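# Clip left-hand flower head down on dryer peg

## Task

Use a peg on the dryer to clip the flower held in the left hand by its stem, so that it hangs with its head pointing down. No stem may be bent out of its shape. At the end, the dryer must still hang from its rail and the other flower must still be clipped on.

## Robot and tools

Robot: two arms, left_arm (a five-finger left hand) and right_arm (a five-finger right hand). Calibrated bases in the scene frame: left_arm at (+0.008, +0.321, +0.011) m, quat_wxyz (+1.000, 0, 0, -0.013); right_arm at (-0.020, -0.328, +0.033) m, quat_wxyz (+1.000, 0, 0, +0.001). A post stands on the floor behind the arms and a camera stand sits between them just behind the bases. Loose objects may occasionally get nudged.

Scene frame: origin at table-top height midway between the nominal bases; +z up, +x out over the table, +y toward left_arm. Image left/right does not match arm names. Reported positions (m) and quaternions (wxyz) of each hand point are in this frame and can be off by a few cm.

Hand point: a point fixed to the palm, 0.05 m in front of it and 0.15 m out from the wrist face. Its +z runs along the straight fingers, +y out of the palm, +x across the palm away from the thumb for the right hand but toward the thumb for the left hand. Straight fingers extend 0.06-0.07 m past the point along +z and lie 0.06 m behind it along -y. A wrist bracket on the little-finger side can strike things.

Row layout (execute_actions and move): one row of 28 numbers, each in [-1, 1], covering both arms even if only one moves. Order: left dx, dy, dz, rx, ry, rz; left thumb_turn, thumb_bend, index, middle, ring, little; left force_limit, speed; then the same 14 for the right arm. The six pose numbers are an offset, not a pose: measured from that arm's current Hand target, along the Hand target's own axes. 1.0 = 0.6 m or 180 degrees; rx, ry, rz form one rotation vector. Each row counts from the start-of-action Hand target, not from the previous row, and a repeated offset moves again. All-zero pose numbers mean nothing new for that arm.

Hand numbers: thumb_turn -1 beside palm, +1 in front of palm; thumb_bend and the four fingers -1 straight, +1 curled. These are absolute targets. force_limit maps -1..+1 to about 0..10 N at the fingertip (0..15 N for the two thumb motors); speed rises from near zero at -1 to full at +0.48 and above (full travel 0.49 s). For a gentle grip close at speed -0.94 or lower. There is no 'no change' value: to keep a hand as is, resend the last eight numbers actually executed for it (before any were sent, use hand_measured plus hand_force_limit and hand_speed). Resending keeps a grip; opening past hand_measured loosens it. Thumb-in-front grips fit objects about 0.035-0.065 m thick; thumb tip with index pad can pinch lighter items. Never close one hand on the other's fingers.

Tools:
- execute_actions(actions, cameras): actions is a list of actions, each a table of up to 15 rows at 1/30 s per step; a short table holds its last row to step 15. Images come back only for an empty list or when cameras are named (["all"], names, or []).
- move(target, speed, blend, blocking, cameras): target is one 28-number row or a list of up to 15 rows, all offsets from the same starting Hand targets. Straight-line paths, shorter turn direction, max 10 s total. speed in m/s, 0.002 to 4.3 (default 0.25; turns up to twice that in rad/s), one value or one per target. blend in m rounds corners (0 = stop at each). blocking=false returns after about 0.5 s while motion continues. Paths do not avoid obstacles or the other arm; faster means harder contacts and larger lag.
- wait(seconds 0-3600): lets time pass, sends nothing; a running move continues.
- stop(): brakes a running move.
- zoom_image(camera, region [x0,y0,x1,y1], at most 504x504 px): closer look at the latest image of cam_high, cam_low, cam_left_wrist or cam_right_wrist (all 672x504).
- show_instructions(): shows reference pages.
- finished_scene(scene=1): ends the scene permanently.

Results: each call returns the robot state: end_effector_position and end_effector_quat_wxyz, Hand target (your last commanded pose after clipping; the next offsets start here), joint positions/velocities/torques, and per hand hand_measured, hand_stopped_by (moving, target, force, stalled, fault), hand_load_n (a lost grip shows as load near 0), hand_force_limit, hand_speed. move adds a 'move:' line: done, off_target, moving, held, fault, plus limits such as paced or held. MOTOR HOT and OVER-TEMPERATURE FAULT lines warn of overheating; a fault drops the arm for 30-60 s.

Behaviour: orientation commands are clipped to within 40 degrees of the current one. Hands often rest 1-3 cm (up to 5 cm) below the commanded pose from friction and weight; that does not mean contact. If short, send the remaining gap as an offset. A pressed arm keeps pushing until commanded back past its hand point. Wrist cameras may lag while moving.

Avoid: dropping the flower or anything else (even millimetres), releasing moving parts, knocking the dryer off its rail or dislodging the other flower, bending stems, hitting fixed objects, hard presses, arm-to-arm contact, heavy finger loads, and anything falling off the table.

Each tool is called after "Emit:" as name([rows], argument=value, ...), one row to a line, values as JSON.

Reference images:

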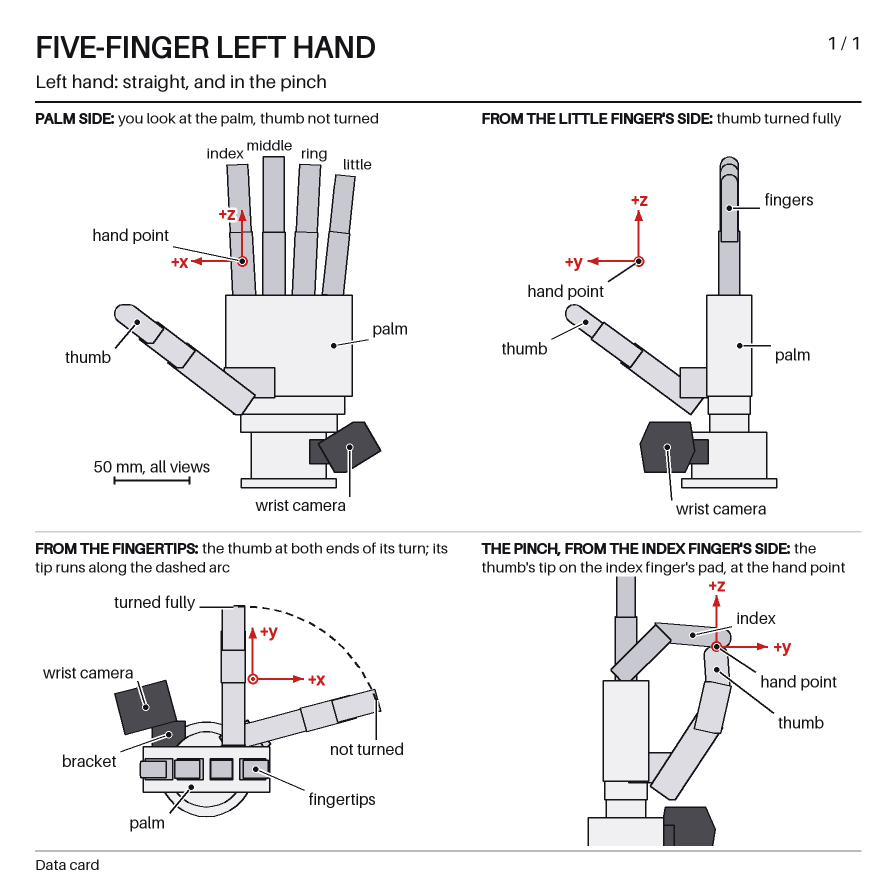

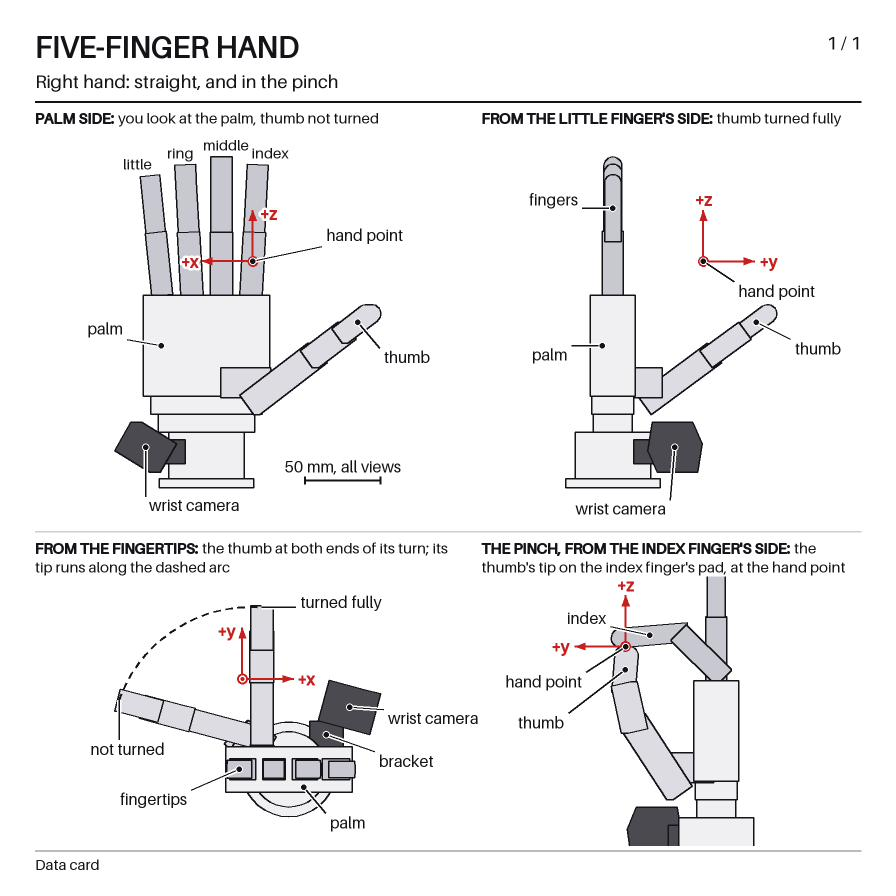

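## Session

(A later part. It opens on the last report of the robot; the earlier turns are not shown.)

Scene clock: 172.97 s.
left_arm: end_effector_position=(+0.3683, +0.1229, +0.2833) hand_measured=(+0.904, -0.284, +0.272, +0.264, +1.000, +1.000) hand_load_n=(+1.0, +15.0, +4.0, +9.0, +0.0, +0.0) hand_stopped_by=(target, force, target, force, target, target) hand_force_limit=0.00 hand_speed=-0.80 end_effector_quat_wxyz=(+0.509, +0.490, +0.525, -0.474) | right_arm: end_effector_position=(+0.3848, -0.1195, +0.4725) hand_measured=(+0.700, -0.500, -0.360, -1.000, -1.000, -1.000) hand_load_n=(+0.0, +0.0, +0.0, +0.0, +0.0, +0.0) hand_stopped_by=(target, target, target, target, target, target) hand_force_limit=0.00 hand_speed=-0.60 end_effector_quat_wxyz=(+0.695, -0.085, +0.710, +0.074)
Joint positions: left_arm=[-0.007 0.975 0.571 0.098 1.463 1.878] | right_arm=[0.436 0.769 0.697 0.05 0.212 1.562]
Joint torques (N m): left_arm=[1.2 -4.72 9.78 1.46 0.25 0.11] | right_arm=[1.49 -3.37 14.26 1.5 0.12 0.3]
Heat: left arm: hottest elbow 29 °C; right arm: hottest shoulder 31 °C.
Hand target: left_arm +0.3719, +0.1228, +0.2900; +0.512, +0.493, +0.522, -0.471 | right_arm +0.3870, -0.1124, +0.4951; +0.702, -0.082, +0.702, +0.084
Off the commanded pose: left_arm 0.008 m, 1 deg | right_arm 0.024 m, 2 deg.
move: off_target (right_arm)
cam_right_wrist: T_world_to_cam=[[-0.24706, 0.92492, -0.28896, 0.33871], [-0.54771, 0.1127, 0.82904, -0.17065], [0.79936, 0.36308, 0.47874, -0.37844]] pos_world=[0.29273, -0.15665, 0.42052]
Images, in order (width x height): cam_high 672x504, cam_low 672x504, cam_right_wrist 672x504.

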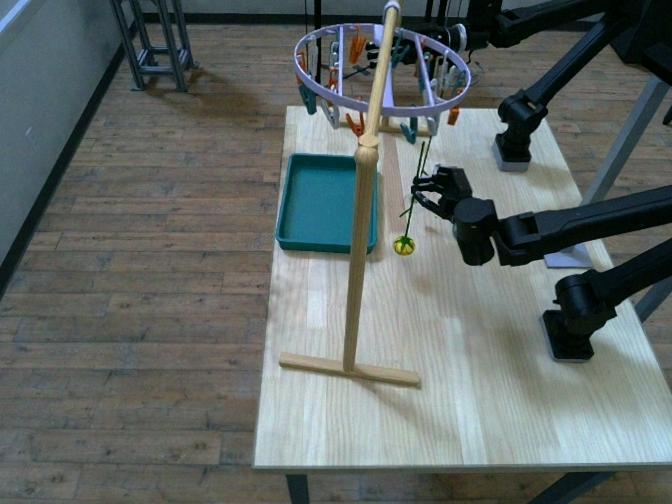

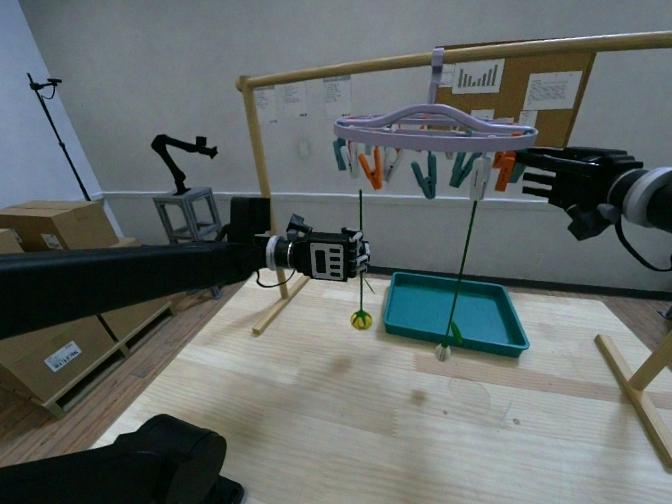

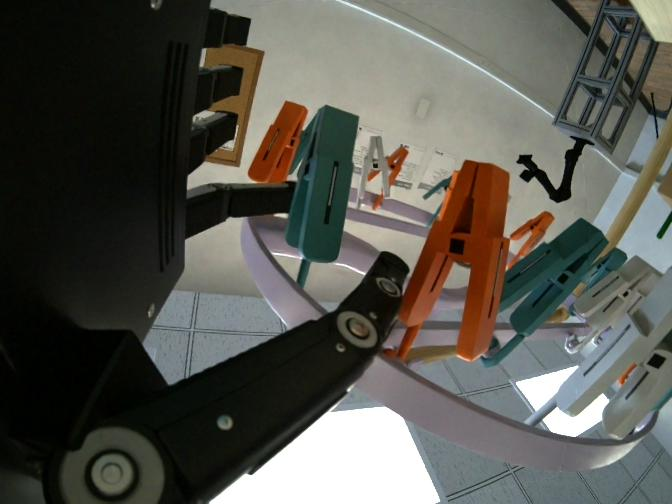

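Emit:
move(target=[0,0,0,0,0,0,0.904,-0.284,0.272,0.264,1.0,1.0,0.0,-0.8,0,-0.003,-0.0135,0,0,0,0.7,-0.5,-0.36,-1.0,-1.0,-1.0,0.0,-0.6], speed=0.04, cameras=["cam_right_wrist"])

Emit:
zoom_image(camera="cam_right_wrist", region=[280, 120, 480, 320])

Scene clock: 177.87 s.
left_arm: end_effector_position=(+0.3683, +0.1229, +0.2833) hand_measured=(+0.904, -0.284, +0.272, +0.264, +1.000, +1.000) hand_load_n=(+0.5, +14.5, +4.0, +9.0, +0.0, +0.0) hand_stopped_by=(target, force, target, force, target, target) hand_force_limit=0.00 hand_speed=-0.80 end_effector_quat_wxyz=(+0.509, +0.490, +0.525, -0.474) | right_arm: end_effector_position=(+0.3839, -0.1200, +0.4705) hand_measured=(+0.700, -0.500, -0.360, -1.000, -1.000, -1.000) hand_load_n=(-0.5, +0.0, +0.0, +0.0, +0.0, +0.0) hand_stopped_by=(target, target, target, target, target, target) hand_force_limit=0.00 hand_speed=-0.60 end_effector_quat_wxyz=(+0.692, -0.086, +0.713, +0.073)
Joint positions: left_arm=[-0.007 0.975 0.571 0.098 1.463 1.878] | right_arm=[0.436 0.764 0.697 0.035 0.212 1.562]
Joint torques (N m): left_arm=[1.2 -4.78 9.8 1.46 0.25 0.11] | right_arm=[1.32 -4.54 13.42 1.54 0.12 0.31]
Heat: left arm: hottest elbow 29 °C; right arm: hottest shoulder 31 °C.
Hand target: left_arm +0.3719, +0.1228, +0.2900; +0.512, +0.493, +0.522, -0.471 | right_arm +0.3795, -0.1161, +0.4951; +0.702, -0.082, +0.702, +0.084
Off the commanded pose: left_arm 0.008 m, 1 deg | right_arm 0.025 m, 2 deg.
move: off_target (right_arm)
cam_right_wrist: T_world_to_cam=[[-0.24931, 0.92379, -0.29061, 0.33986], [-0.54022, 0.11639, 0.83343, -0.17384], [0.80374, 0.36478, 0.47004, -0.3739]] pos_world=[0.29134, -0.15734, 0.4194]

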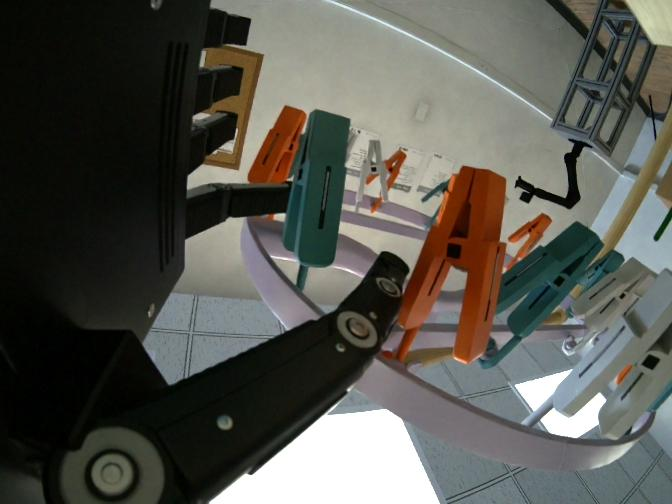

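Scaled by 2.520 from the camera's image (finer frame: 960x720).

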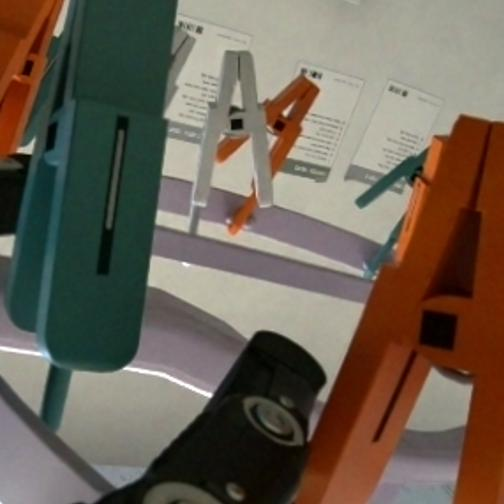

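Emit:
move(target=[0,0,0,0,0,0,0.904,-0.284,0.272,0.264,1.0,1.0,0.0,-0.8,-0.0033,0.0,-0.012,0,0,0,0.7,-0.5,-0.36,-1.0,-1.0,-1.0,0.0,-0.6], speed=0.04)

Scene clock: 179.47 s.
left_arm: end_effector_position=(+0.3683, +0.1229, +0.2833) hand_measured=(+0.904, -0.284, +0.272, +0.264, +1.000, +1.000) hand_load_n=(+1.0, +15.0, +4.5, +9.0, +0.0, +0.0) hand_stopped_by=(target, force, target, force, target, target) hand_force_limit=0.00 hand_speed=-0.80 end_effector_quat_wxyz=(+0.509, +0.490, +0.525, -0.474) | right_arm: end_effector_position=(+0.3767, -0.1220, +0.4760) hand_measured=(+0.700, -0.500, -0.360, -1.000, -1.000, -1.000) hand_load_n=(-0.5, +0.0, +0.0, -0.5, +0.0, +0.0) hand_stopped_by=(target, target, target, target, target, target) hand_force_limit=0.00 hand_speed=-0.60 end_effector_quat_wxyz=(+0.694, -0.085, +0.711, +0.073)
Joint positions: left_arm=[-0.007 0.975 0.571 0.098 1.463 1.878] | right_arm=[0.441 0.739 0.697 0.016 0.218 1.562]
Joint torques (N m): left_arm=[1.14 -4.72 9.78 1.46 0.25 0.11] | right_arm=[1.49 -4.25 13.09 1.57 0.14 0.3]
Heat: left arm: hottest elbow 29 °C; right arm: hottest shoulder 31 °C.
Hand target: left_arm +0.3719, +0.1228, +0.2900; +0.512, +0.493, +0.522, -0.471 | right_arm +0.3725, -0.1178, +0.4971; +0.702, -0.082, +0.702, +0.084
Off the commanded pose: left_arm 0.008 m, 1 deg | right_arm 0.022 m, 2 deg.
move: off_target (right_arm)

Emit:
move(target=[0,0,0,0,0,0,0.904,-0.284,0.272,0.264,1.0,1.0,0.0,-0.8,0,0,0,0,0,0,0.7,-0.16,-0.3,-1.0,-1.0,-1.0,0.0,-0.8], speed=0.04, cameras=["cam_right_wrist"])

Emit:
zoom_image(camera="cam_right_wrist", region=[280, 120, 480, 320])

Scene clock: 181.53 s.
left_arm: end_effector_position=(+0.3683, +0.1229, +0.2833) hand_measured=(+0.904, -0.284, +0.272, +0.264, +1.000, +1.000) hand_load_n=(+1.0, +15.0, +4.5, +9.5, +0.0, +0.0) hand_stopped_by=(target, force, target, force, target, target) hand_force_limit=0.00 hand_speed=-0.80 end_effector_quat_wxyz=(+0.509, +0.490, +0.525, -0.474) | right_arm: end_effector_position=(+0.3766, -0.1219, +0.4760) hand_measured=(+0.700, -0.160, -0.300, -1.000, -1.000, -1.000) hand_load_n=(-0.5, +0.0, +0.0, +0.0, +0.0, -0.5) hand_stopped_by=(target, target, target, target, target, target) hand_force_limit=0.00 hand_speed=-0.80 end_effector_quat_wxyz=(+0.694, -0.085, +0.711, +0.073)
Joint positions: left_arm=[-0.007 0.975 0.571 0.098 1.463 1.878] | right_arm=[0.441 0.739 0.697 0.016 0.218 1.562]
Joint torques (N m): left_arm=[1.2 -4.72 9.8 1.46 0.25 0.11] | right_arm=[1.38 -4.13 13.07 1.46 0.12 0.3]
Heat: left arm: hottest elbow 29 °C; right arm: hottest shoulder 31 °C.
Hand target: left_arm +0.3719, +0.1228, +0.2900; +0.512, +0.493, +0.522, -0.471 | right_arm +0.3724, -0.1176, +0.4971; +0.702, -0.082, +0.702, +0.084
Off the commanded pose: left_arm 0.008 m, 1 deg | right_arm 0.022 m, 2 deg.
move: done
cam_right_wrist: T_world_to_cam=[[-0.24776, 0.92449, -0.28973, 0.34041], [-0.54491, 0.11429, 0.83067, -0.17935], [0.80105, 0.36368, 0.47545, -0.37166]] pos_world=[0.28433, -0.15904, 0.42431]

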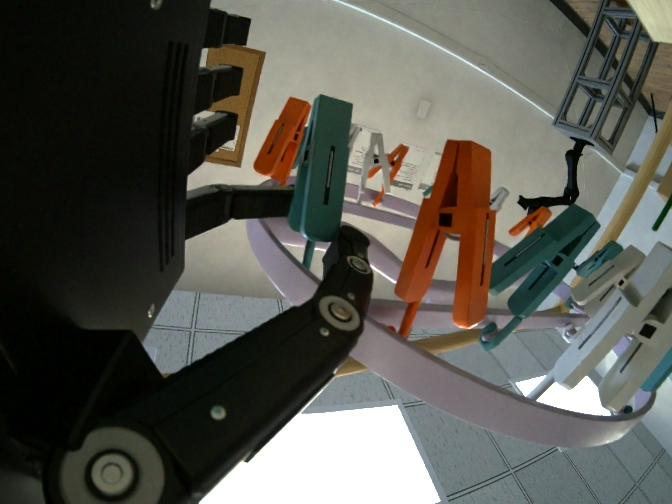

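Scaled by 2.520 from the camera's image (finer frame: 960x720).

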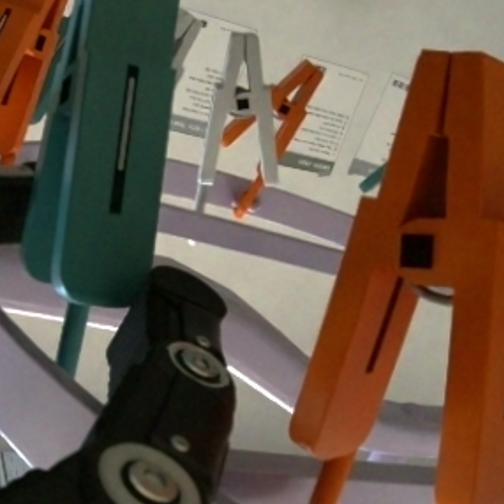

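Emit:
move(target=[0,0,0,0,0,0,0.904,-0.284,0.272,0.264,1.0,1.0,0.0,-0.8,0,-0.0194,-0.0048,0,0,0,0.7,-0.16,-0.3,-1.0,-1.0,-1.0,0.0,-0.8], speed=0.04, cameras=["cam_right_wrist"])

Emit:
zoom_image(camera="cam_right_wrist", region=[280, 120, 480, 320])

Scene clock: 184.13 s.
left_arm: end_effector_position=(+0.3683, +0.1229, +0.2833) hand_measured=(+0.904, -0.284, +0.272, +0.264, +1.000, +1.000) hand_load_n=(+0.5, +15.0, +4.5, +9.0, +0.0, +0.0) hand_stopped_by=(target, force, target, force, target, target) hand_force_limit=0.00 hand_speed=-0.80 end_effector_quat_wxyz=(+0.509, +0.490, +0.525, -0.474) | right_arm: end_effector_position=(+0.3719, -0.1233, +0.4794) hand_measured=(+0.700, -0.160, -0.300, -1.000, -1.000, -1.000) hand_load_n=(+0.0, +0.0, +0.0, +0.0, +0.0, +0.0) hand_stopped_by=(target, target, target, target, target, target) hand_force_limit=0.00 hand_speed=-0.80 end_effector_quat_wxyz=(+0.695, -0.092, +0.709, +0.082)
Joint positions: left_arm=[-0.007 0.975 0.571 0.098 1.463 1.878] | right_arm=[0.425 0.724 0.697 0.006 0.179 1.562]
Joint torques (N m): left_arm=[1.2 -4.66 9.78 1.44 0.25 0.11] | right_arm=[-0.62 -4.31 12.57 1.57 -0.02 0.32]
Heat: left arm: hottest elbow 29 °C; right arm: hottest shoulder 31 °C.
Hand target: left_arm +0.3719, +0.1228, +0.2900; +0.512, +0.493, +0.522, -0.471 | right_arm +0.3724, -0.1296, +0.4970; +0.702, -0.083, +0.702, +0.084
Off the commanded pose: left_arm 0.008 m, 1 deg | right_arm 0.019 m, 2 deg.
move: off_target (right_arm)
cam_right_wrist: T_world_to_cam=[[-0.26772, 0.91939, -0.2882, 0.3477], [-0.55046, 0.09955, 0.82891, -0.18354], [0.79078, 0.38055, 0.47943, -0.36498]] pos_world=[0.28067, -0.1625, 0.42733]

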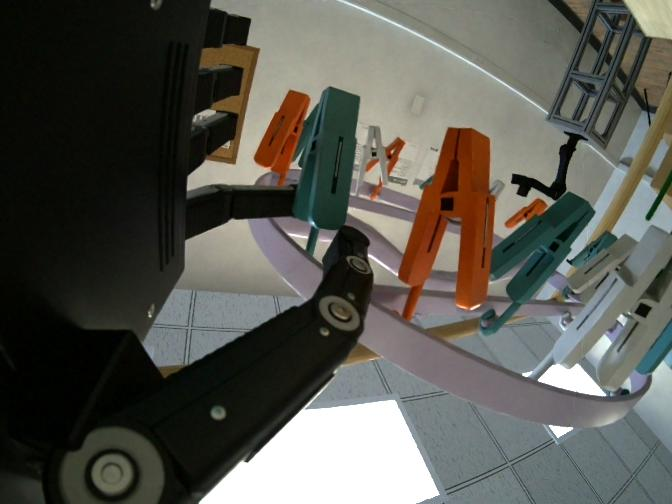

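Scaled by 2.520 from the camera's image (finer frame: 960x720).

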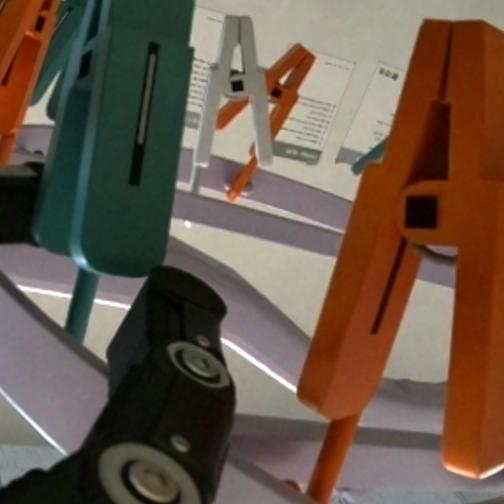

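Emit:
move(target=[0,0,0,0,0,0,0.904,-0.284,0.272,0.264,1.0,1.0,0.0,-0.8,0.035,-0.0065,0.0053,0,0,0,0.7,-0.16,-0.3,-1.0,-1.0,-1.0,0.0,-0.8], speed=0.04, cameras=["cam_right_wrist"])

Emit:
zoom_image(camera="cam_right_wrist", region=[280, 120, 480, 320])

Scene clock: 186.47 s.
left_arm: end_effector_position=(+0.3683, +0.1229, +0.2833) hand_measured=(+0.904, -0.284, +0.272, +0.264, +1.000, +1.000) hand_load_n=(+0.5, +15.0, +4.0, +9.5, +0.0, +0.0) hand_stopped_by=(target, force, target, force, target, target) hand_force_limit=0.00 hand_speed=-0.80 end_effector_quat_wxyz=(+0.509, +0.490, +0.525, -0.474) | right_arm: end_effector_position=(+0.3730, -0.1276, +0.4795) hand_measured=(+0.700, -0.160, -0.300, -1.000, -1.000, -1.000) hand_load_n=(+0.0, +0.0, +0.0, +0.0, +0.0, +0.0) hand_stopped_by=(target, target, target, target, target, target) hand_force_limit=0.00 hand_speed=-0.80 end_effector_quat_wxyz=(+0.701, -0.090, +0.702, +0.084)
Joint positions: left_arm=[-0.007 0.975 0.571 0.098 1.463 1.878] | right_arm=[0.407 0.724 0.683 0.039 0.16 1.562]
Joint torques (N m): left_arm=[1.2 -4.72 9.78 1.46 0.25 0.11] | right_arm=[-0.85 -3.6 9.42 2.62 -0.05 0.3]
Heat: left arm: hottest elbow 29 °C; right arm: hottest shoulder 31 °C.
Hand target: left_arm +0.3719, +0.1228, +0.2900; +0.512, +0.493, +0.522, -0.471 | right_arm +0.3764, -0.1326, +0.4759; +0.702, -0.082, +0.702, +0.084
Off the commanded pose: left_arm 0.008 m, 1 deg | right_arm 0.007 m, 1 deg.
move: done
cam_right_wrist: T_world_to_cam=[[-0.26273, 0.92168, -0.28545, 0.34912], [-0.5648, 0.09294, 0.81998, -0.17372], [0.78228, 0.37666, 0.49615, -0.36961]] pos_world=[0.28275, -0.16642, 0.42548]

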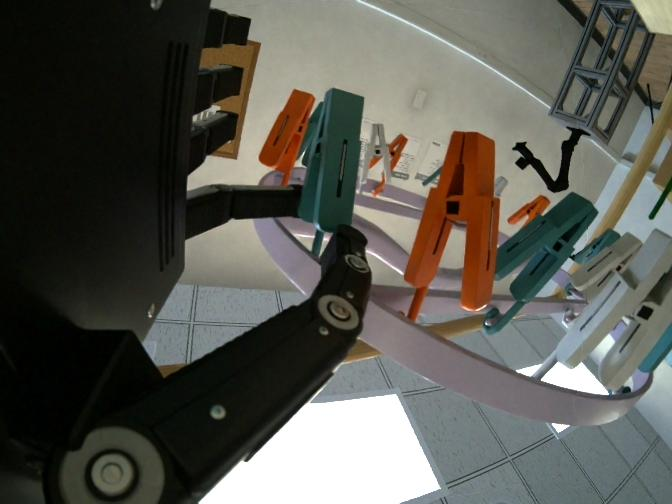

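Scaled by 2.520 from the camera's image (finer frame: 960x720).

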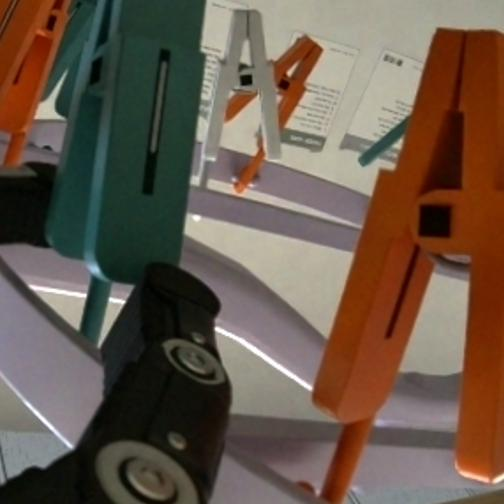

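Emit:
move(target=[0,0,0,0,0,0,0.904,-0.284,0.272,0.264,1.0,1.0,0.0,-0.8,0.0133,-0.001,0.0055,0,0,0,0.7,-0.16,-0.3,-1.0,-1.0,-1.0,0.0,-0.8], speed=0.04, cameras=["cam_right_wrist"])

Emit:
zoom_image(camera="cam_right_wrist", region=[280, 120, 480, 320])

Scene clock: 187.90 s.
left_arm: end_effector_position=(+0.3683, +0.1229, +0.2833) hand_measured=(+0.904, -0.284, +0.272, +0.264, +1.000, +1.000) hand_load_n=(+1.0, +14.5, +4.5, +9.0, +0.0, +0.0) hand_stopped_by=(target, force, target, force, target, target) hand_force_limit=0.00 hand_speed=-0.80 end_effector_quat_wxyz=(+0.509, +0.490, +0.525, -0.474) | right_arm: end_effector_position=(+0.3741, -0.1284, +0.4750) hand_measured=(+0.700, -0.160, -0.300, -1.000, -1.000, -1.000) hand_load_n=(+0.0, +0.0, +0.0, +0.0, +0.0, +0.0) hand_stopped_by=(target, target, target, target, target, target) hand_force_limit=0.00 hand_speed=-0.80 end_effector_quat_wxyz=(+0.704, -0.090, +0.699, +0.085)
Joint positions: left_arm=[-0.007 0.975 0.571 0.098 1.463 1.878] | right_arm=[0.402 0.729 0.667 0.068 0.156 1.562]
Joint torques (N m): left_arm=[1.2 -4.72 9.77 1.44 0.25 0.11] | right_arm=[-0.73 -2.78 9.32 2.61 -0.05 0.31]
Heat: left arm: hottest elbow 29 °C; right arm: hottest shoulder 31 °C.
Hand target: left_arm +0.3719, +0.1228, +0.2900; +0.512, +0.493, +0.522, -0.471 | right_arm +0.3797, -0.1325, +0.4680; +0.702, -0.082, +0.702, +0.084
Off the commanded pose: left_arm 0.008 m, 1 deg | right_arm 0.010 m, 1 deg.
move: done
cam_right_wrist: T_world_to_cam=[[-0.26051, 0.92264, -0.28439, 0.34755], [-0.57105, 0.09026, 0.81594, -0.16548], [0.77849, 0.37496, 0.50335, -0.37019]] pos_world=[0.28423, -0.16692, 0.4202]

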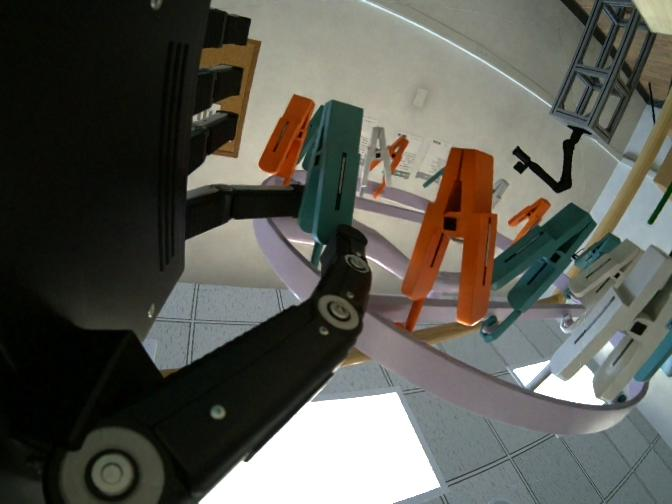

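Scaled by 2.520 from the camera's image (finer frame: 960x720).

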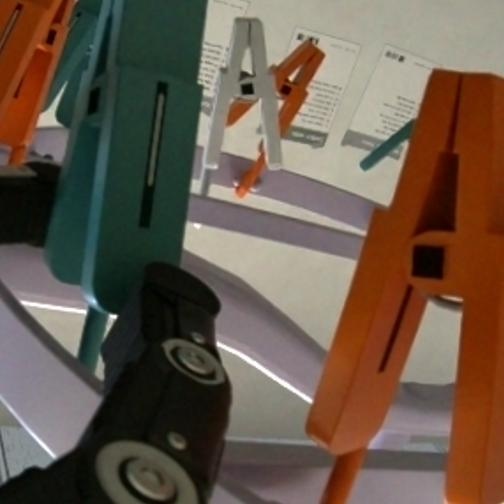

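Emit:
move(target=[0,0,0,0,0,0,0.904,-0.284,0.272,0.264,1.0,1.0,0.0,-0.8,0,0,0,0,0,0,0.7,-0.16,-0.16,-1.0,-1.0,-1.0,0.0,-0.8], speed=0.04, cameras=["cam_right_wrist"])

Emit:
zoom_image(camera="cam_right_wrist", region=[260, 90, 460, 290])

Scene clock: 189.43 s.
left_arm: end_effector_position=(+0.3683, +0.1229, +0.2833) hand_measured=(+0.904, -0.284, +0.272, +0.264, +1.000, +1.000) hand_load_n=(+1.0, +15.0, +4.5, +9.5, +0.0, +0.0) hand_stopped_by=(target, force, target, force, target, target) hand_force_limit=0.00 hand_speed=-0.80 end_effector_quat_wxyz=(+0.509, +0.490, +0.525, -0.474) | right_arm: end_effector_position=(+0.3741, -0.1284, +0.4750) hand_measured=(+0.700, -0.160, -0.162, -1.000, -1.000, -1.000) hand_load_n=(+0.5, +4.5, +4.5, +0.0, +0.0, +0.0) hand_stopped_by=(target, target, target, target, target, target) hand_force_limit=0.00 hand_speed=-0.80 end_effector_quat_wxyz=(+0.704, -0.090, +0.699, +0.085)
Joint positions: left_arm=[-0.007 0.975 0.571 0.098 1.463 1.878] | right_arm=[0.402 0.729 0.667 0.068 0.156 1.562]
Joint torques (N m): left_arm=[1.2 -4.72 9.8 1.46 0.25 0.11] | right_arm=[-0.62 -3.02 9.44 2.63 -0.02 0.28]
Heat: left arm: hottest elbow 29 °C; right arm: hottest shoulder 31 °C.
Hand target: left_arm +0.3719, +0.1228, +0.2900; +0.512, +0.493, +0.522, -0.471 | right_arm +0.3797, -0.1325, +0.4680; +0.702, -0.082, +0.702, +0.084
Off the commanded pose: left_arm 0.008 m, 1 deg | right_arm 0.010 m, 1 deg.
move: done
cam_right_wrist: T_world_to_cam=[[-0.26051, 0.92264, -0.28439, 0.34755], [-0.57105, 0.09026, 0.81594, -0.16548], [0.77849, 0.37496, 0.50335, -0.37019]] pos_world=[0.28423, -0.16692, 0.4202]

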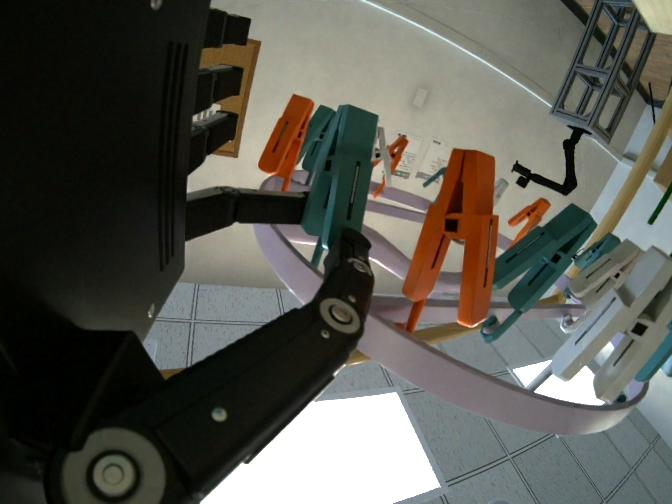

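Scaled by 2.520 from the camera's image (finer frame: 960x720).

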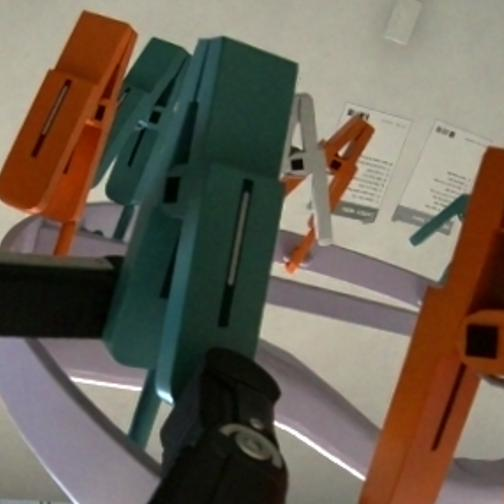

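Emit:
move(target=[0,0,0,0,0,0,0.904,-0.284,0.272,0.264,1.0,1.0,0.0,-0.8,0,0,0,0,0,0,0.7,-0.16,-0.1,-1.0,-1.0,-1.0,0.8,-0.85], speed=0.04, cameras=["cam_right_wrist","cam_low"])

Emit:
zoom_image(camera="cam_right_wrist", region=[260, 90, 460, 290])

Emit:
zoom_image(camera="cam_low", region=[440, 110, 560, 210])

Scene clock: 190.70 s.
left_arm: end_effector_position=(+0.3683, +0.1229, +0.2833) hand_measured=(+0.904, -0.284, +0.272, +0.264, +1.000, +1.000) hand_load_n=(+0.5, +15.0, +4.5, +9.0, +0.0, +0.0) hand_stopped_by=(target, force, target, force, target, target) hand_force_limit=0.00 hand_speed=-0.80 end_effector_quat_wxyz=(+0.509, +0.490, +0.525, -0.474) | right_arm: end_effector_position=(+0.3741, -0.1283, +0.4750) hand_measured=(+0.700, -0.162, -0.124, -1.000, -1.000, -1.000) hand_load_n=(+1.0, +10.5, +10.5, +0.0, +0.5, +0.0) hand_stopped_by=(target, target, force, target, target, target) hand_force_limit=0.80 hand_speed=-0.85 end_effector_quat_wxyz=(+0.704, -0.090, +0.699, +0.085)
Joint positions: left_arm=[-0.007 0.975 0.571 0.098 1.463 1.878] | right_arm=[0.402 0.729 0.667 0.068 0.155 1.562]
Joint torques (N m): left_arm=[1.14 -4.72 9.8 1.46 0.25 0.11] | right_arm=[-0.79 -2.55 9.37 2.69 -0.03 0.3]
Heat: left arm: hottest elbow 29 °C; right arm: hottest shoulder 31 °C.
Hand target: left_arm +0.3719, +0.1228, +0.2900; +0.512, +0.493, +0.522, -0.471 | right_arm +0.3797, -0.1325, +0.4680; +0.702, -0.082, +0.702, +0.084
Off the commanded pose: left_arm 0.008 m, 1 deg | right_arm 0.010 m, 1 deg.
move: done
cam_right_wrist: T_world_to_cam=[[-0.26087, 0.92253, -0.2844, 0.34764], [-0.57111, 0.09004, 0.81592, -0.16549], [0.77832, 0.37527, 0.50337, -0.3701]] pos_world=[0.28423, -0.16692, 0.4202]
Images, in order (width x height): cam_low 672x504, cam_right_wrist 672x504.

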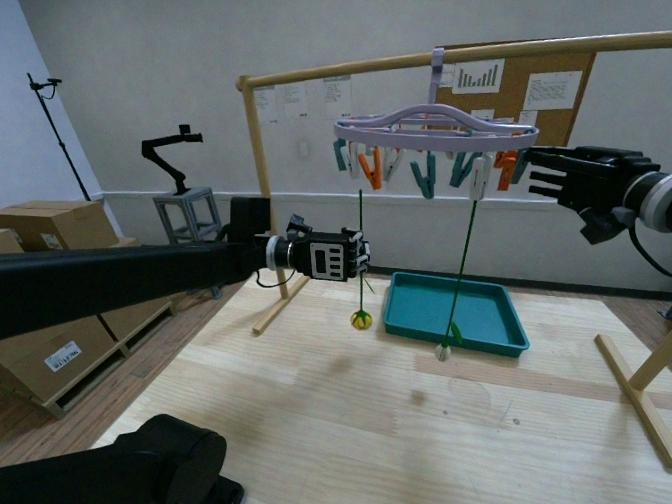

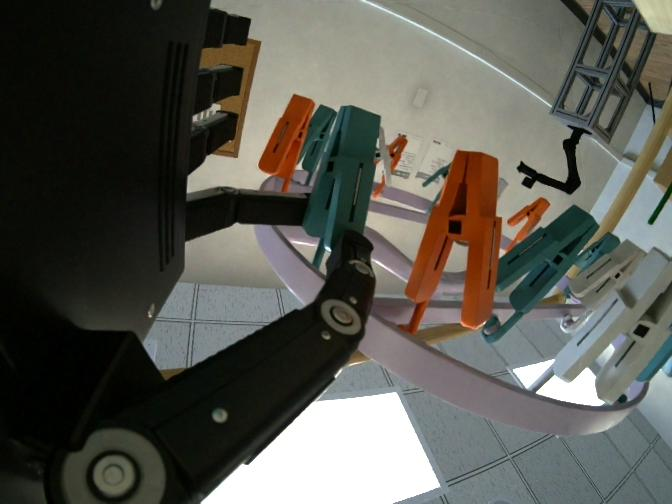

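Scaled by 2.520 from the camera's image (finer frame: 960x720).

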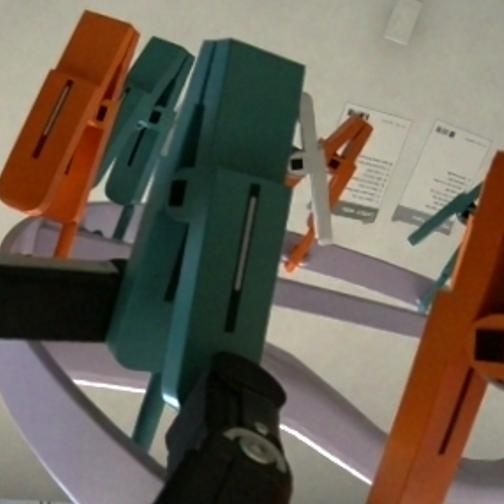

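Scaled by 4.200 from the camera's image (finer frame: 960x720).

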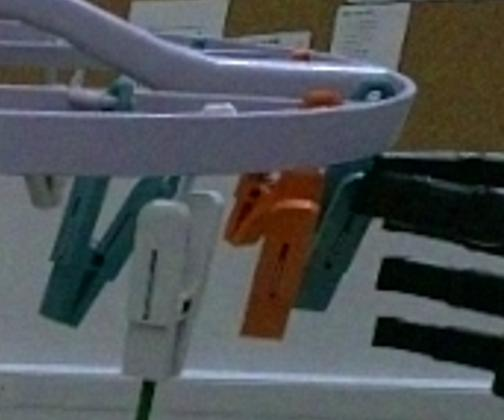

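Emit:
zoom_image(camera="cam_right_wrist", region=[310, 90, 410, 190])

Emit:
zoom_image(camera="cam_low", region=[500, 140, 550, 190])

Scaled by 5.040 from the camera's image (finer frame: 960x720).

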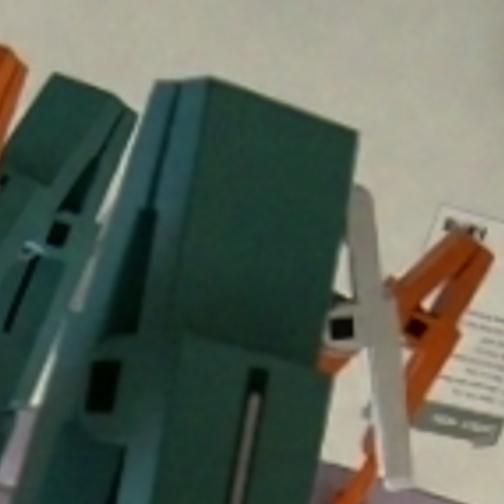

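Scaled by 10.080 from the camera's image (finer frame: 960x720).

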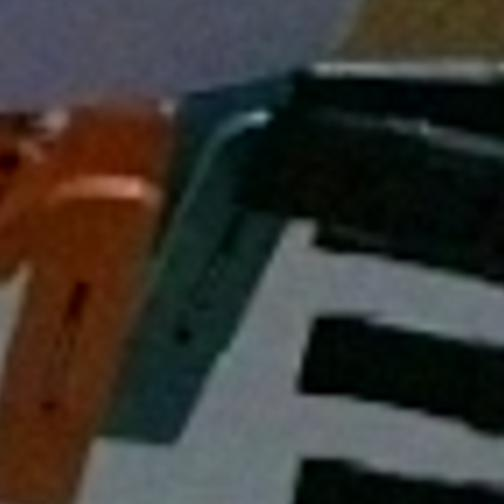

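Emit:
move(target=[0,0,0,0,0,0,0.904,-0.284,0.272,0.264,1.0,1.0,0.0,-0.8,0,0,0,0,0,0,0.7,-0.1,-0.1,-1.0,-1.0,-1.0,1.0,-0.85], speed=0.04, cameras=["cam_right_wrist","cam_low"])

Emit:
zoom_image(camera="cam_right_wrist", region=[260, 90, 460, 290])

Scene clock: 193.23 s.
left_arm: end_effector_position=(+0.3683, +0.1229, +0.2833) hand_measured=(+0.904, -0.284, +0.272, +0.264, +1.000, +1.000) hand_load_n=(+0.5, +15.0, +4.0, +9.0, +0.0, +0.0) hand_stopped_by=(target, force, target, force, target, target) hand_force_limit=0.00 hand_speed=-0.80 end_effector_quat_wxyz=(+0.509, +0.490, +0.525, -0.474) | right_arm: end_effector_position=(+0.3740, -0.1282, +0.4750) hand_measured=(+0.700, -0.106, -0.124, -1.000, -1.000, -1.000) hand_load_n=(+1.0, +12.5, +12.5, +0.0, -0.5, +0.0) hand_stopped_by=(target, target, force, target, target, target) hand_force_limit=1.00 hand_speed=-0.85 end_effector_quat_wxyz=(+0.704, -0.090, +0.699, +0.085)
Joint positions: left_arm=[-0.007 0.975 0.571 0.098 1.463 1.878] | right_arm=[0.402 0.729 0.667 0.068 0.155 1.562]
Joint torques (N m): left_arm=[1.2 -4.72 9.8 1.44 0.25 0.11] | right_arm=[-0.67 -2.78 9.44 2.71 -0.01 0.32]
Heat: left arm: hottest elbow 29 °C; right arm: hottest shoulder 31 °C.
Hand target: left_arm +0.3719, +0.1228, +0.2900; +0.512, +0.493, +0.522, -0.471 | right_arm +0.3797, -0.1324, +0.4680; +0.702, -0.083, +0.702, +0.084
Off the commanded pose: left_arm 0.008 m, 1 deg | right_arm 0.010 m, 1 deg.
move: done
cam_right_wrist: T_world_to_cam=[[-0.26121, 0.92243, -0.28441, 0.3476], [-0.57112, 0.08984, 0.81593, -0.16559], [0.7782, 0.37556, 0.50335, -0.36997]] pos_world=[0.28413, -0.16682, 0.4202]
Images, in order (width x height): cam_low 672x504, cam_right_wrist 672x504.

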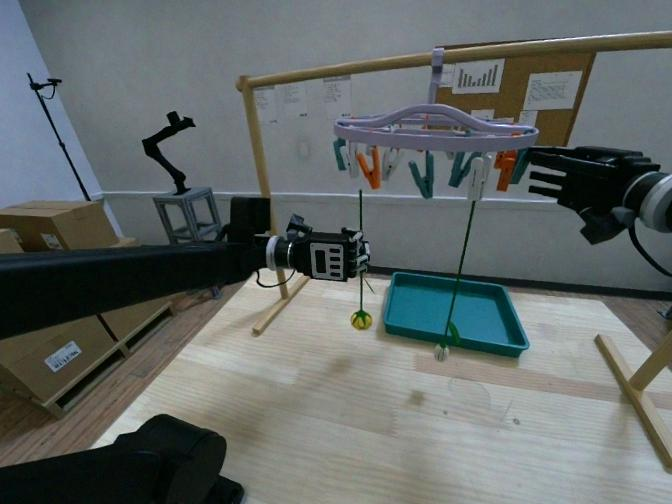

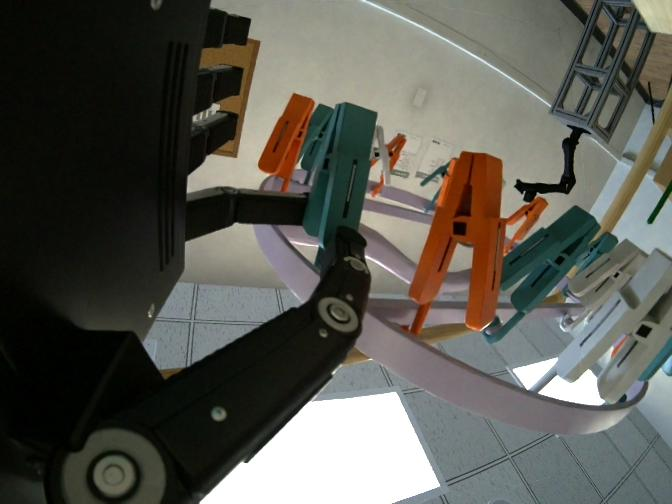

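Scaled by 2.520 from the camera's image (finer frame: 960x720).

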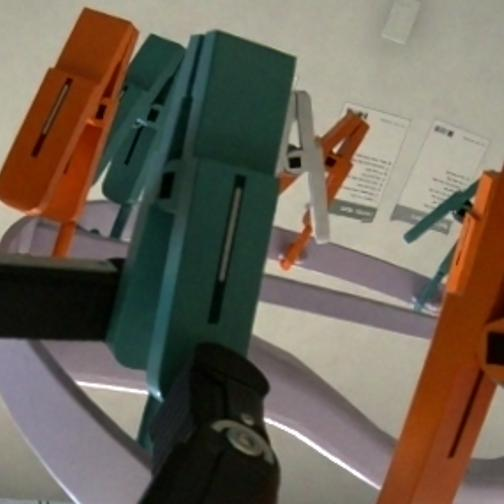

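Emit:
zoom_image(camera="cam_right_wrist", region=[310, 90, 390, 170])

Scaled by 6.300 from the camera's image (finer frame: 960x720).

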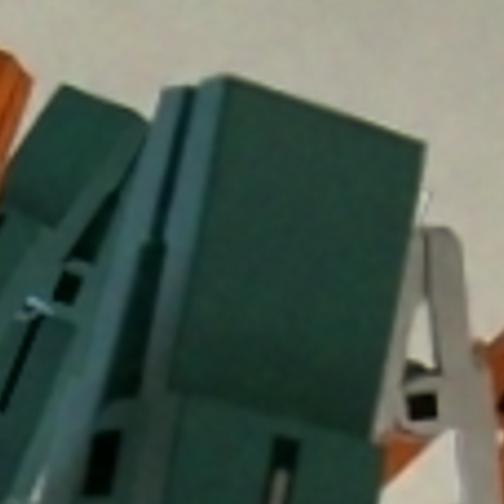

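Emit:
move(target=[0,0,0,0,0,0,0.904,-0.284,0.272,0.264,1.0,1.0,0.0,-0.8,0,0,0,0,0,0,0.7,0.0,-0.1,-1.0,-1.0,-1.0,1.0,-0.85], speed=0.04, cameras=["cam_right_wrist","cam_low"])

Emit:
zoom_image(camera="cam_right_wrist", region=[290, 90, 410, 210])

Scene clock: 195.70 s.
left_arm: end_effector_position=(+0.3683, +0.1229, +0.2833) hand_measured=(+0.904, -0.284, +0.272, +0.264, +1.000, +1.000) hand_load_n=(+1.0, +14.5, +4.5, +9.0, +0.0, +0.0) hand_stopped_by=(target, force, target, force, target, target) hand_force_limit=0.00 hand_speed=-0.80 end_effector_quat_wxyz=(+0.509, +0.490, +0.525, -0.474) | right_arm: end_effector_position=(+0.3738, -0.1281, +0.4758) hand_measured=(+0.700, -0.006, -0.124, -1.000, -1.000, -1.000) hand_load_n=(+1.5, +13.0, +16.0, +0.0, +0.0, +0.0) hand_stopped_by=(target, target, force, target, target, target) hand_force_limit=1.00 hand_speed=-0.85 end_effector_quat_wxyz=(+0.705, -0.090, +0.698, +0.086)
Joint positions: left_arm=[-0.007 0.975 0.571 0.098 1.463 1.878] | right_arm=[0.402 0.729 0.667 0.07 0.154 1.562]
Joint torques (N m): left_arm=[1.2 -4.72 9.78 1.46 0.25 0.11] | right_arm=[-0.62 -2.67 9.42 2.54 0.02 0.3]
Heat: left arm: hottest elbow 29 °C; right arm: hottest shoulder 31 °C.
Hand target: left_arm +0.3719, +0.1228, +0.2900; +0.512, +0.493, +0.522, -0.471 | right_arm +0.3797, -0.1325, +0.4680; +0.702, -0.082, +0.702, +0.084
Off the commanded pose: left_arm 0.008 m, 1 deg | right_arm 0.011 m, 1 deg.
move: done
cam_right_wrist: T_world_to_cam=[[-0.2616, 0.92241, -0.28411, 0.34761], [-0.57324, 0.08833, 0.81461, -0.16503], [0.77651, 0.37597, 0.50565, -0.37062]] pos_world=[0.28413, -0.16672, 0.4206]
Images, in order (width x height): cam_low 672x504, cam_right_wrist 672x504.

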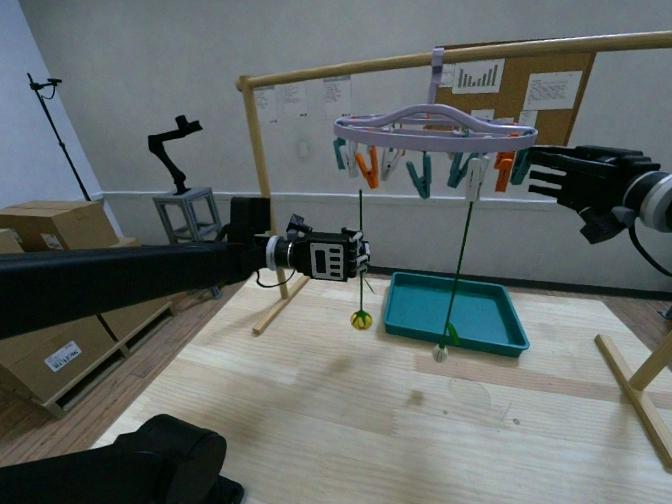

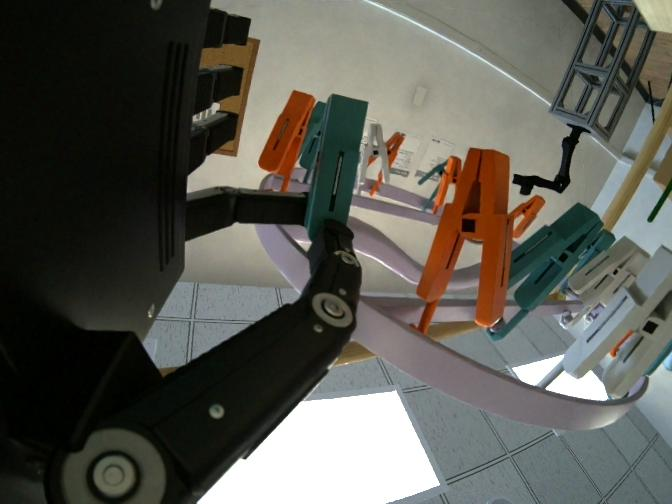

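Scaled by 4.200 from the camera's image (finer frame: 960x720).

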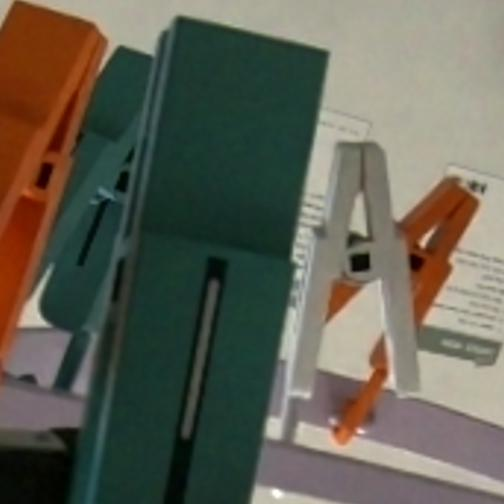

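Emit:
execute_actions(actions=[], cameras=["cam_high","cam_left_wrist","cam_right_wrist"])

Emit:
zoom_image(camera="cam_high", region=[350, 20, 470, 120])

Emit:
zoom_image(camera="cam_left_wrist", region=[200, 0, 340, 110])

Scene clock: 196.70 s.
left_arm: end_effector_position=(+0.3683, +0.1229, +0.2833) hand_measured=(+0.904, -0.284, +0.272, +0.264, +1.000, +1.000) hand_load_n=(+0.5, +14.5, +4.0, +9.5, +0.0, +0.0) hand_stopped_by=(target, force, target, force, target, target) hand_force_limit=0.00 hand_speed=-0.80 end_effector_quat_wxyz=(+0.509, +0.490, +0.525, -0.474) | right_arm: end_effector_position=(+0.3738, -0.1281, +0.4758) hand_measured=(+0.700, -0.006, -0.124, -1.000, -1.000, -1.000) hand_load_n=(+1.5, +13.5, +16.0, +0.0, +0.0, +0.0) hand_stopped_by=(target, target, force, target, target, target) hand_force_limit=1.00 hand_speed=-0.85 end_effector_quat_wxyz=(+0.705, -0.090, +0.698, +0.086)
Joint positions: left_arm=[-0.007 0.975 0.571 0.098 1.463 1.878] | right_arm=[0.402 0.729 0.667 0.07 0.154 1.562]
Joint velocities: within noise
Joint torques (N m): left_arm=[1.2 -4.72 9.78 1.46 0.25 0.11] | right_arm=[-0.67 -2.61 9.35 2.61 0.03 0.32]
Heat: left arm: hottest elbow 29 °C; right arm: hottest shoulder 31 °C.
Hand target: left_arm +0.3719, +0.1228, +0.2900; +0.512, +0.493, +0.522, -0.471 | right_arm +0.3797, -0.1325, +0.4680; +0.702, -0.082, +0.702, +0.084
Off the commanded pose: left_arm 0.008 m, 1 deg | right_arm 0.011 m, 1 deg.
camera_calibration:
cam_right_wrist: T_world_to_cam=[[-0.2616, 0.92241, -0.28411, 0.34761], [-0.57324, 0.08833, 0.81461, -0.16503], [0.77651, 0.37597, 0.50565, -0.37062]] pos_world=[0.28413, -0.16672, 0.4206]
Images, in order (width x height): cam_high 672x504, cam_left_wrist 672x504, cam_right_wrist 672x504.

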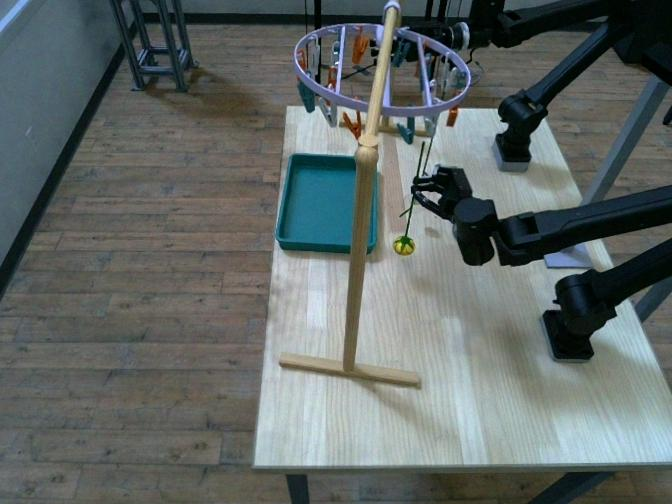

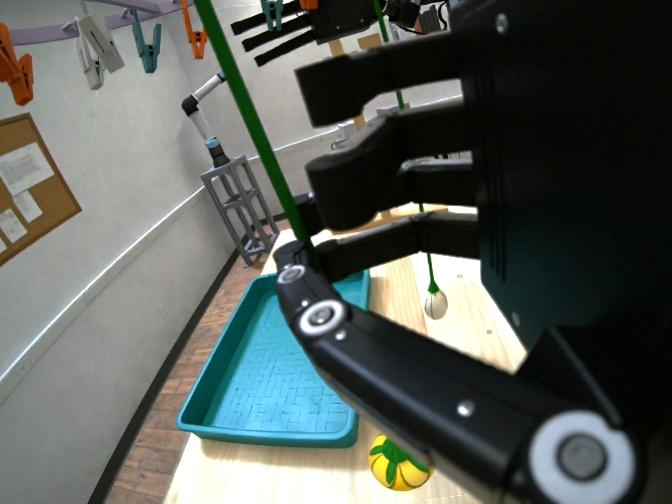

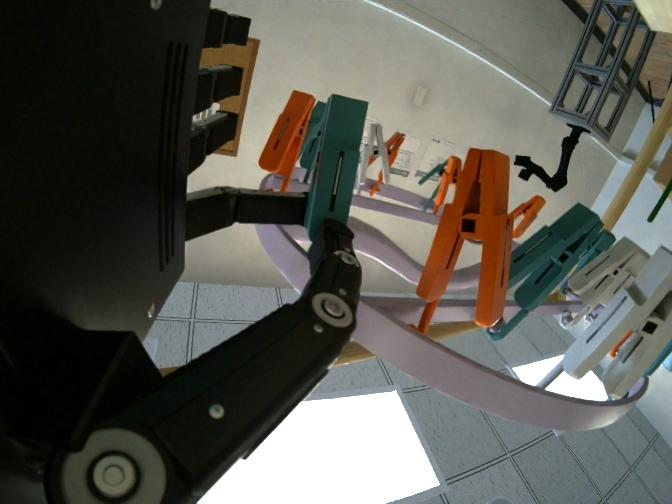

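Scaled by 4.200 from the camera's image (finer frame: 960x720).

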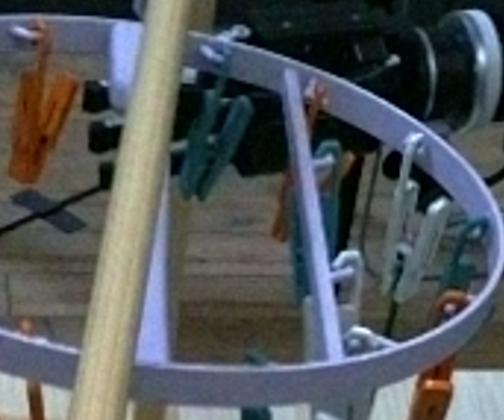

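Scaled by 3.600 from the camera's image (finer frame: 960x720).

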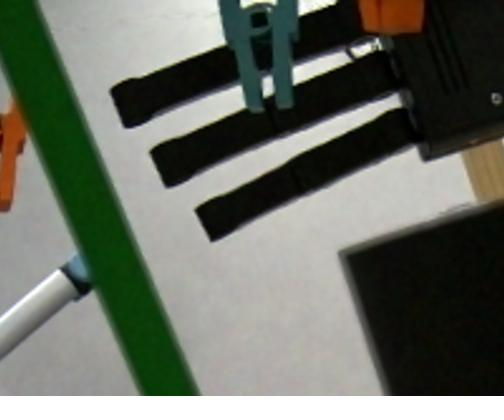

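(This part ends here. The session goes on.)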